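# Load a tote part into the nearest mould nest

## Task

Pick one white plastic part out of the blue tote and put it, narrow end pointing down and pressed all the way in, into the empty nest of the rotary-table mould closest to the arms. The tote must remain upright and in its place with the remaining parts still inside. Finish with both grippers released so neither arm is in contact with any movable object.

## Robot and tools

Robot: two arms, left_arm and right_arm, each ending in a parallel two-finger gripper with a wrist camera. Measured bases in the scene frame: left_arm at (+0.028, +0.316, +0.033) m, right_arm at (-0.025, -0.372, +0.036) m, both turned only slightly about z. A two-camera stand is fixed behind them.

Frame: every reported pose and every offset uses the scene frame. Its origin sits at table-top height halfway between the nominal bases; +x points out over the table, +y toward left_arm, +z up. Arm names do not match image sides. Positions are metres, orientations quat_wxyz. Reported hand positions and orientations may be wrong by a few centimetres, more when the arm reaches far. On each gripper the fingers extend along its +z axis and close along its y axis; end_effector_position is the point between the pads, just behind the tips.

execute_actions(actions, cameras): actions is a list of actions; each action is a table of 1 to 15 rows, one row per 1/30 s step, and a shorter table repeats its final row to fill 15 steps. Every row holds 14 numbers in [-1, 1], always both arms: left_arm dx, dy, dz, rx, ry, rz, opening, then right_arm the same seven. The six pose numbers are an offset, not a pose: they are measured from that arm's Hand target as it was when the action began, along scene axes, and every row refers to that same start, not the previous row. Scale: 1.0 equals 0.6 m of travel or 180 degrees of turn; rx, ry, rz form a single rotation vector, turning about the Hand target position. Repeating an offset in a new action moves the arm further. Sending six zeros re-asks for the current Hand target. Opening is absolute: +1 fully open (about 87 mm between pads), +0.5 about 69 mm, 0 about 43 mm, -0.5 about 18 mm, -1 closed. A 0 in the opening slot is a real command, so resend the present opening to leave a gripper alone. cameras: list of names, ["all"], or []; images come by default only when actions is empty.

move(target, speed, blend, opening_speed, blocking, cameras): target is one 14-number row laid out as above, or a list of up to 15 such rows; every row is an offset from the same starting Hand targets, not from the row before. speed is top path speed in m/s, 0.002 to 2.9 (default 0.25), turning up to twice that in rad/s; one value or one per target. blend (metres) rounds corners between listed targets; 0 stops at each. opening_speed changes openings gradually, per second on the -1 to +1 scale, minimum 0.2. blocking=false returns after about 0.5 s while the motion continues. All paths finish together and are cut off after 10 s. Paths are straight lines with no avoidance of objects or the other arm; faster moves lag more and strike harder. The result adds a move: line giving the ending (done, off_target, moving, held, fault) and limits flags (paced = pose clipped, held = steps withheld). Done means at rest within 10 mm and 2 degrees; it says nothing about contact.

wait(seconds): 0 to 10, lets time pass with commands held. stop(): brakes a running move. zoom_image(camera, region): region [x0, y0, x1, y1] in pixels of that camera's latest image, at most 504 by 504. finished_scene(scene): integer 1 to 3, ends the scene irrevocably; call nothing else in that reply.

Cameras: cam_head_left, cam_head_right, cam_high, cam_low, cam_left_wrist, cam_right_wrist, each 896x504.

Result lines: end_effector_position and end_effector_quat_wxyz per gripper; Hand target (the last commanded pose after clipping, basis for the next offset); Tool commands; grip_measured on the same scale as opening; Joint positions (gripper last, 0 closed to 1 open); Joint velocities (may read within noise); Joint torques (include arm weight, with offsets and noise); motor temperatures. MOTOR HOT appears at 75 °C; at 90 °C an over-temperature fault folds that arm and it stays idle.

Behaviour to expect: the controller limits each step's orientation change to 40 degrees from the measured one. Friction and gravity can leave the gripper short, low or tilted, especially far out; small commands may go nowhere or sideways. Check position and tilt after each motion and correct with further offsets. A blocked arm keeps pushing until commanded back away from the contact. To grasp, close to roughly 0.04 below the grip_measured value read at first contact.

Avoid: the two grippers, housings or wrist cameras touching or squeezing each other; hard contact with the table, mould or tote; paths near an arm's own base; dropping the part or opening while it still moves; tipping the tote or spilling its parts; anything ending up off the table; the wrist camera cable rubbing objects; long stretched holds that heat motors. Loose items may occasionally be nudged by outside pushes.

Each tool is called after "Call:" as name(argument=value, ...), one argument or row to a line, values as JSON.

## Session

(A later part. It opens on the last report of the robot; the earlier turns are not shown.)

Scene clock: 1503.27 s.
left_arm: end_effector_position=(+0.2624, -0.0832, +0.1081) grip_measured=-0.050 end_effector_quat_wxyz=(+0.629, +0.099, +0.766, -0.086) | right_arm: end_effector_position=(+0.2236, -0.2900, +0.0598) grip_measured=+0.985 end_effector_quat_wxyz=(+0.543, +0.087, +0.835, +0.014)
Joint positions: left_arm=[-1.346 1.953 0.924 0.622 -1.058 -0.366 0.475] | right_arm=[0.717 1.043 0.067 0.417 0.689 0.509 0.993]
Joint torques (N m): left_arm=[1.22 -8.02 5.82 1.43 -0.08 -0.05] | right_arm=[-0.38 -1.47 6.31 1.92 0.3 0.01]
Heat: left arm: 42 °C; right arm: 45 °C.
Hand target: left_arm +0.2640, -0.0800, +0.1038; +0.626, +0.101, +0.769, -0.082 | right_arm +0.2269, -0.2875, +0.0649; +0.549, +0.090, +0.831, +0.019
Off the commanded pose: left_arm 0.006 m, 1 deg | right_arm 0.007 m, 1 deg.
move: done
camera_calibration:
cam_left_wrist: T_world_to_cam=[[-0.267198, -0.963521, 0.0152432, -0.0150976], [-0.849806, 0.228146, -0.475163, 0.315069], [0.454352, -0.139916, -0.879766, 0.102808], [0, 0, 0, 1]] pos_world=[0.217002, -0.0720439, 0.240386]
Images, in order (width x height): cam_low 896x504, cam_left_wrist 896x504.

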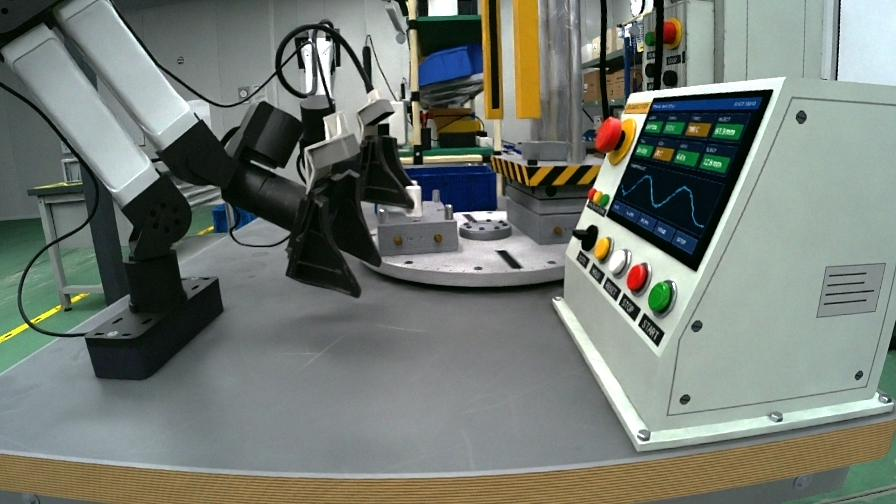

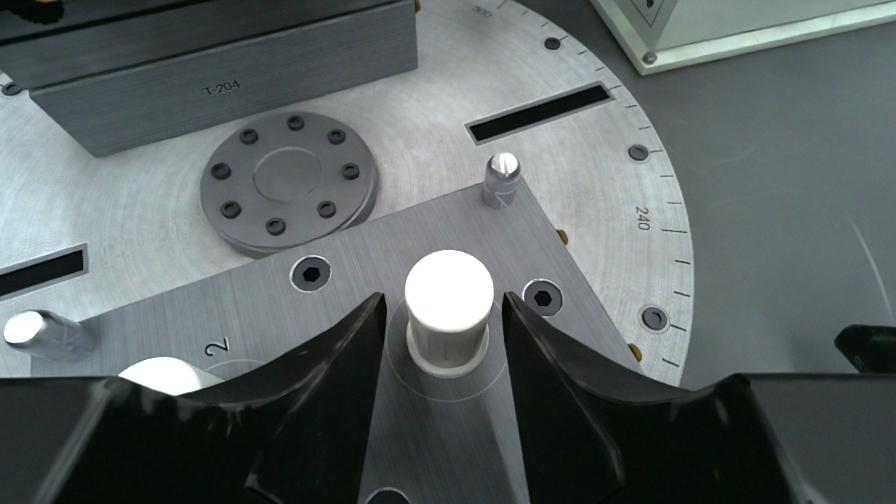

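Call:
move(
  target=[
    [-0.0944, 0.026, 0.025, 0, 0, 0, -0.05, 0, 0, 0, 0, 0, 0, 1],
    [-0.1573, 0.0437, 0.06, 0, 0, 0, -0.05, 0, 0, 0, 0, 0, 0, 1],
  ],
  speed=0.1,
  cameras=["all"],
)

Call:
zoom_image(
  camera="cam_low",
  region=[370, 160, 470, 250],
)

Call:
zoom_image(
  camera="cam_left_wrist",
  region=[330, 180, 580, 400],
)

Scene clock: 1516.70 s.
left_arm: end_effector_position=(+0.1698, -0.0485, +0.1214) grip_measured=-0.050 end_effector_quat_wxyz=(+0.619, +0.125, +0.773, -0.065) | right_arm: end_effector_position=(+0.2236, -0.2900, +0.0598) grip_measured=+0.985 end_effector_quat_wxyz=(+0.543, +0.087, +0.835, +0.014)
Joint positions: left_arm=[-1.602 1.766 0.89 0.062 -1.255 -0.732 0.475] | right_arm=[0.717 1.043 0.067 0.417 0.689 0.509 0.993]
Joint torques (N m): left_arm=[0.4 -9.01 9.17 1.1 -0.58 -0.12] | right_arm=[-0.27 -1.35 6.37 1.9 0.28 0.01]
Heat: left arm: 42 °C; right arm: 45 °C.
Hand target: left_arm +0.1695, -0.0538, +0.1398; +0.626, +0.101, +0.769, -0.082 | right_arm +0.2269, -0.2875, +0.0649; +0.549, +0.090, +0.831, +0.019
Off the commanded pose: left_arm 0.019 m, 4 deg | right_arm 0.007 m, 1 deg.
move: off_target (left_arm)
camera_calibration:
cam_left_wrist: T_world_to_cam=[[-0.279421, -0.959041, -0.0465144, 0.00321242], [-0.853622, 0.270303, -0.44527, 0.23388], [0.439606, -0.0847123, -0.894187, 0.168386], [0, 0, 0, 1]] pos_world=[0.12652, -0.0458734, 0.254858]

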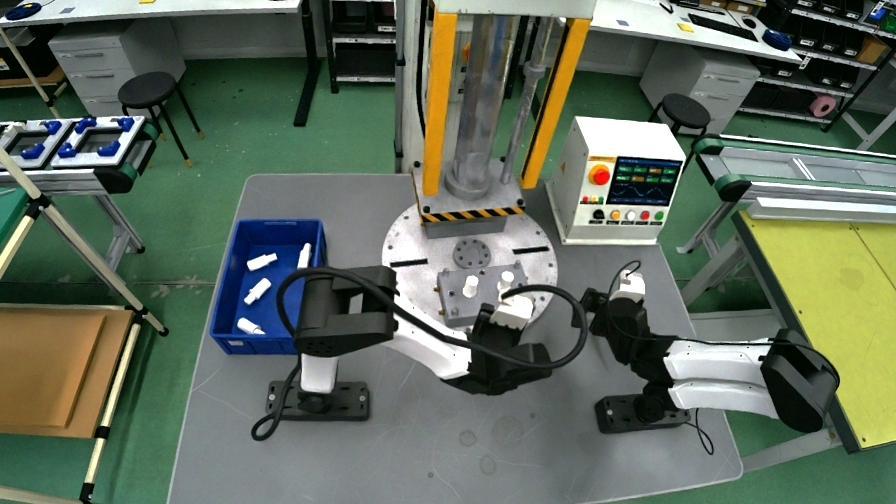

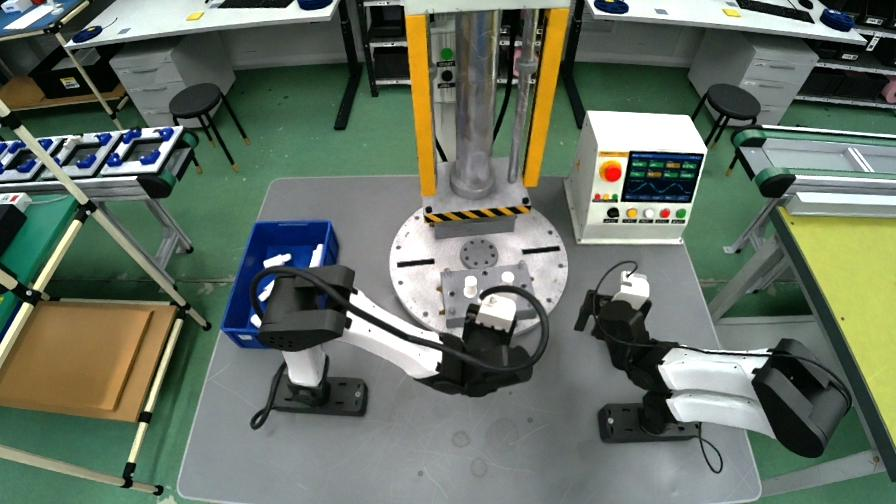

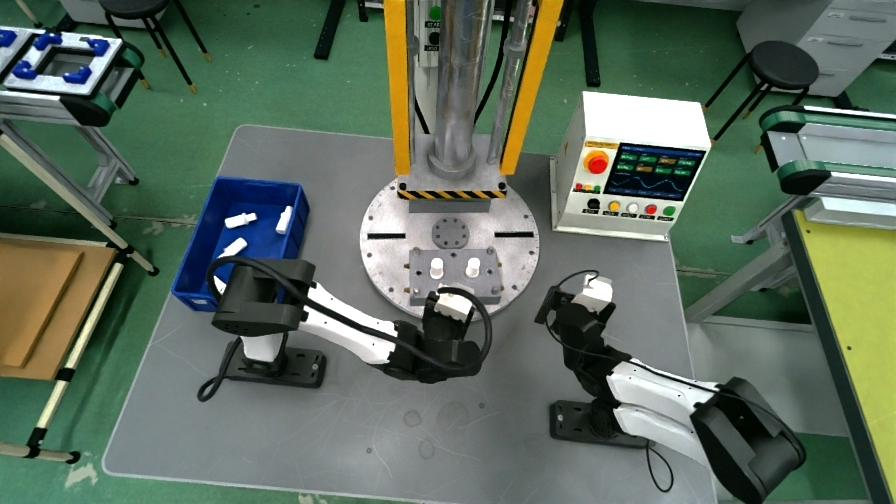

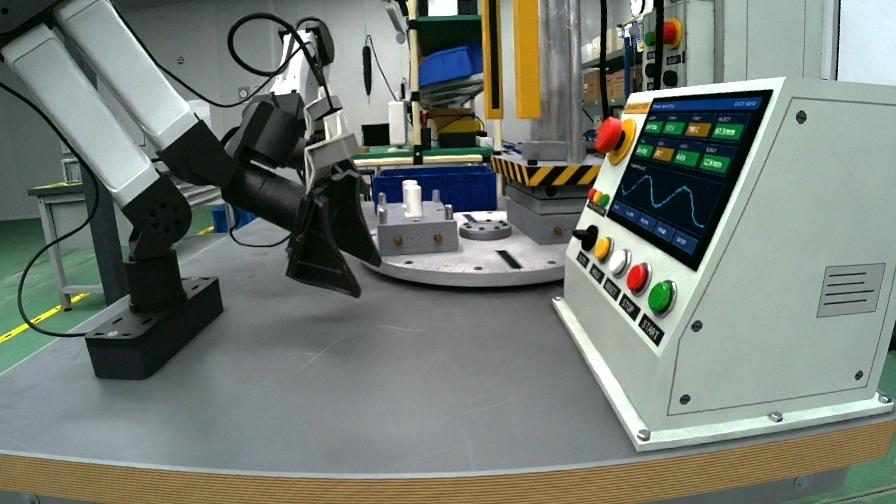

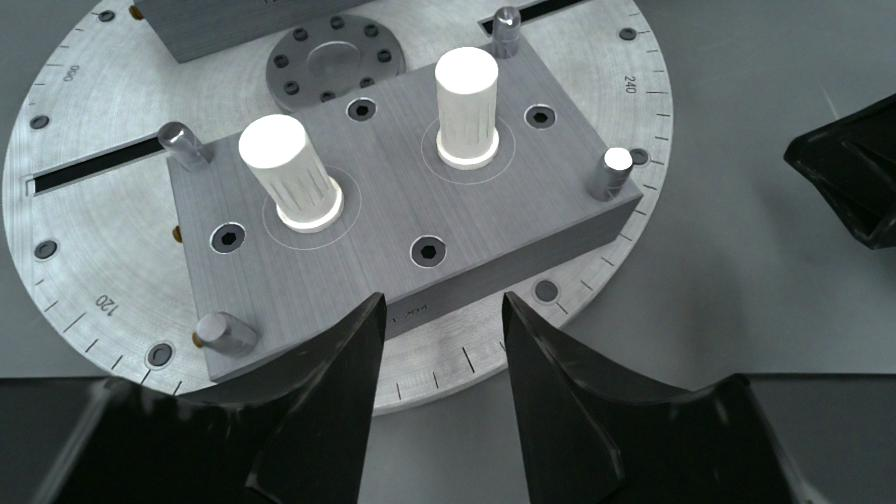

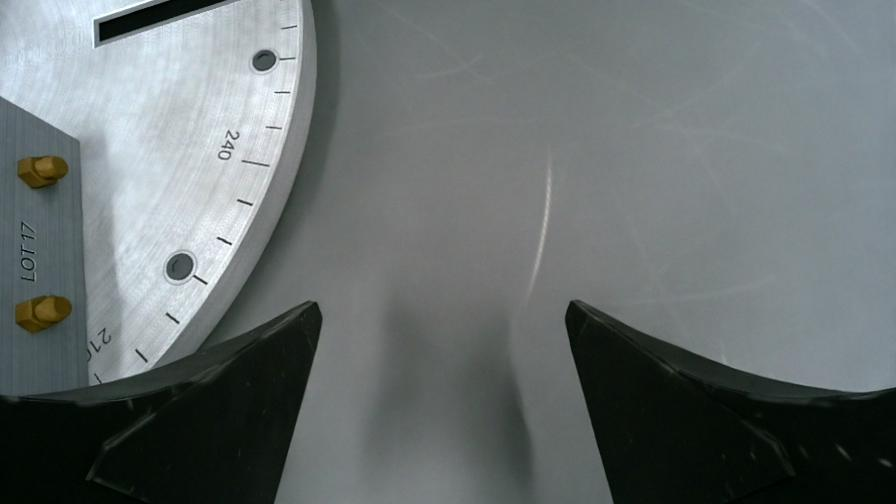

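Scaled by 5.040 from the camera's 896x504 image, which has a finer 1280x720 frame.

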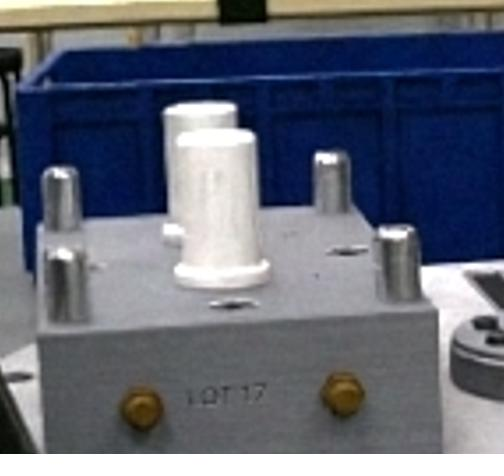

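Scaled by 2.016 from the camera's 896x504 image, which has a finer 1280x720 frame.

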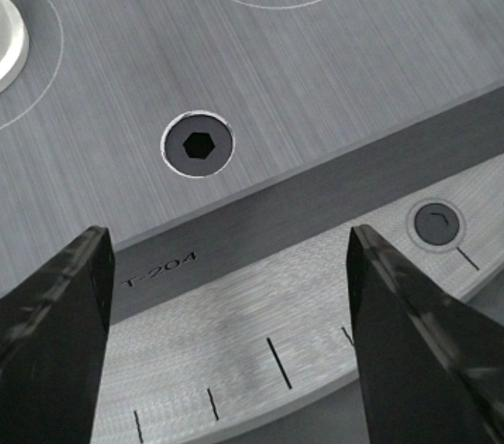

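Call:
move(
  target=[-0.02, 0.02, 0.12, 0, 0, 0, -0.05, 0, 0, 0, 0, 0, 0, 1],
  speed=0.15,
  cameras=["cam_left_wrist", "cam_low"],
)

Call:
zoom_image(
  camera="cam_left_wrist",
  region=[150, 50, 654, 400],
)

Scene clock: 1529.47 s.
left_arm: end_effector_position=(+0.1586, -0.0384, +0.1972) grip_measured=-0.050 end_effector_quat_wxyz=(+0.619, +0.121, +0.773, -0.068) | right_arm: end_effector_position=(+0.2236, -0.2900, +0.0598) grip_measured=+0.985 end_effector_quat_wxyz=(+0.543, +0.087, +0.835, +0.014)
Joint positions: left_arm=[-1.639 1.602 1.061 -0.359 -1.28 -0.834 0.475] | right_arm=[0.717 1.043 0.067 0.417 0.689 0.509 0.993]
Joint torques (N m): left_arm=[0.17 -7.19 10.19 1.02 -0.64 -0.18] | right_arm=[-0.28 -1.44 6.37 1.91 0.26 0.02]
Heat: left arm: 43 °C; right arm: 45 °C.
Hand target: left_arm +0.1575, -0.0419, +0.2119; +0.626, +0.101, +0.769, -0.083 | right_arm +0.2269, -0.2875, +0.0649; +0.549, +0.090, +0.831, +0.019
Off the commanded pose: left_arm 0.015 m, 3 deg | right_arm 0.007 m, 1 deg.
move: off_target (left_arm)
camera_calibration:
cam_left_wrist: T_world_to_cam=[[-0.277092, -0.960173, -0.0358908, 0.0107365], [-0.855024, 0.263445, -0.446689, 0.255564], [0.438354, -0.0930866, -0.893969, 0.241753], [0, 0, 0, 1]] pos_world=[0.115515, -0.034514, 0.330663]
Images, in order (width x height): cam_low 896x504, cam_left_wrist 896x504.

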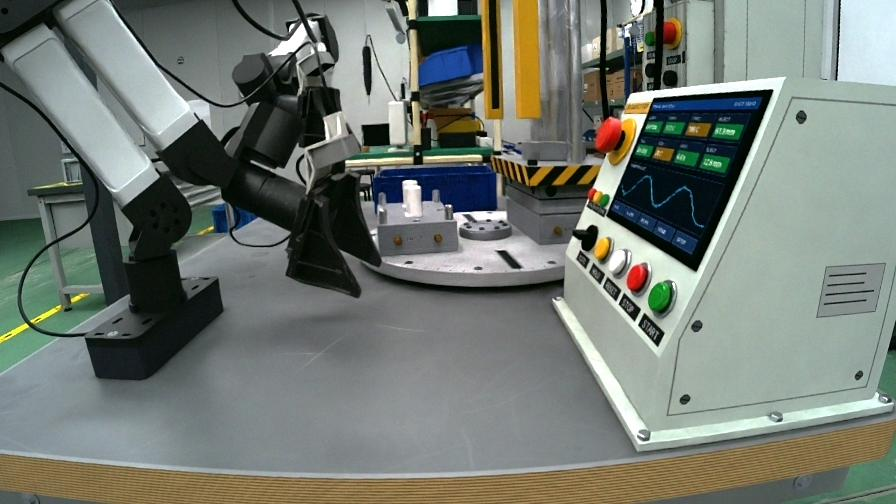

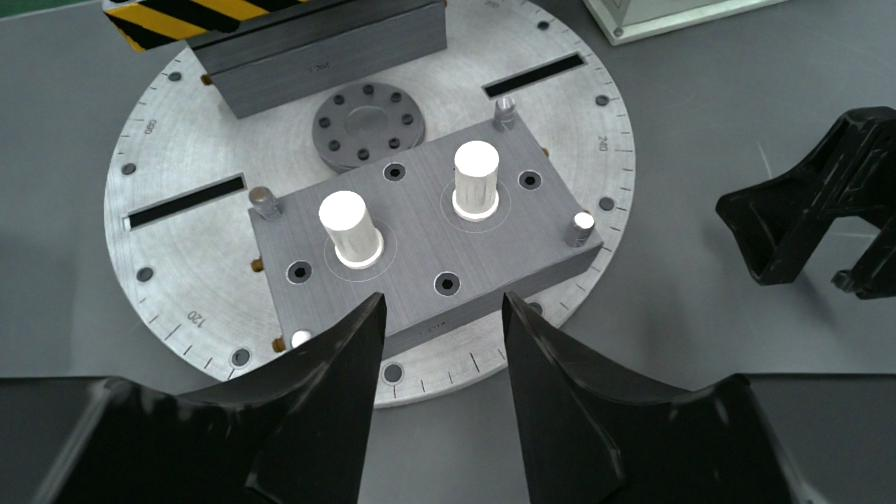

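Scaled by 1.000.

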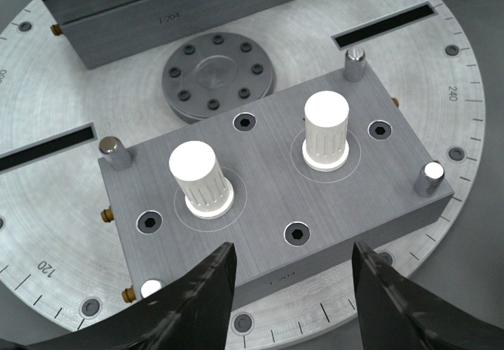

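Call:
finished_scene(
  scene=1,
)

The scene is finished: the task was done.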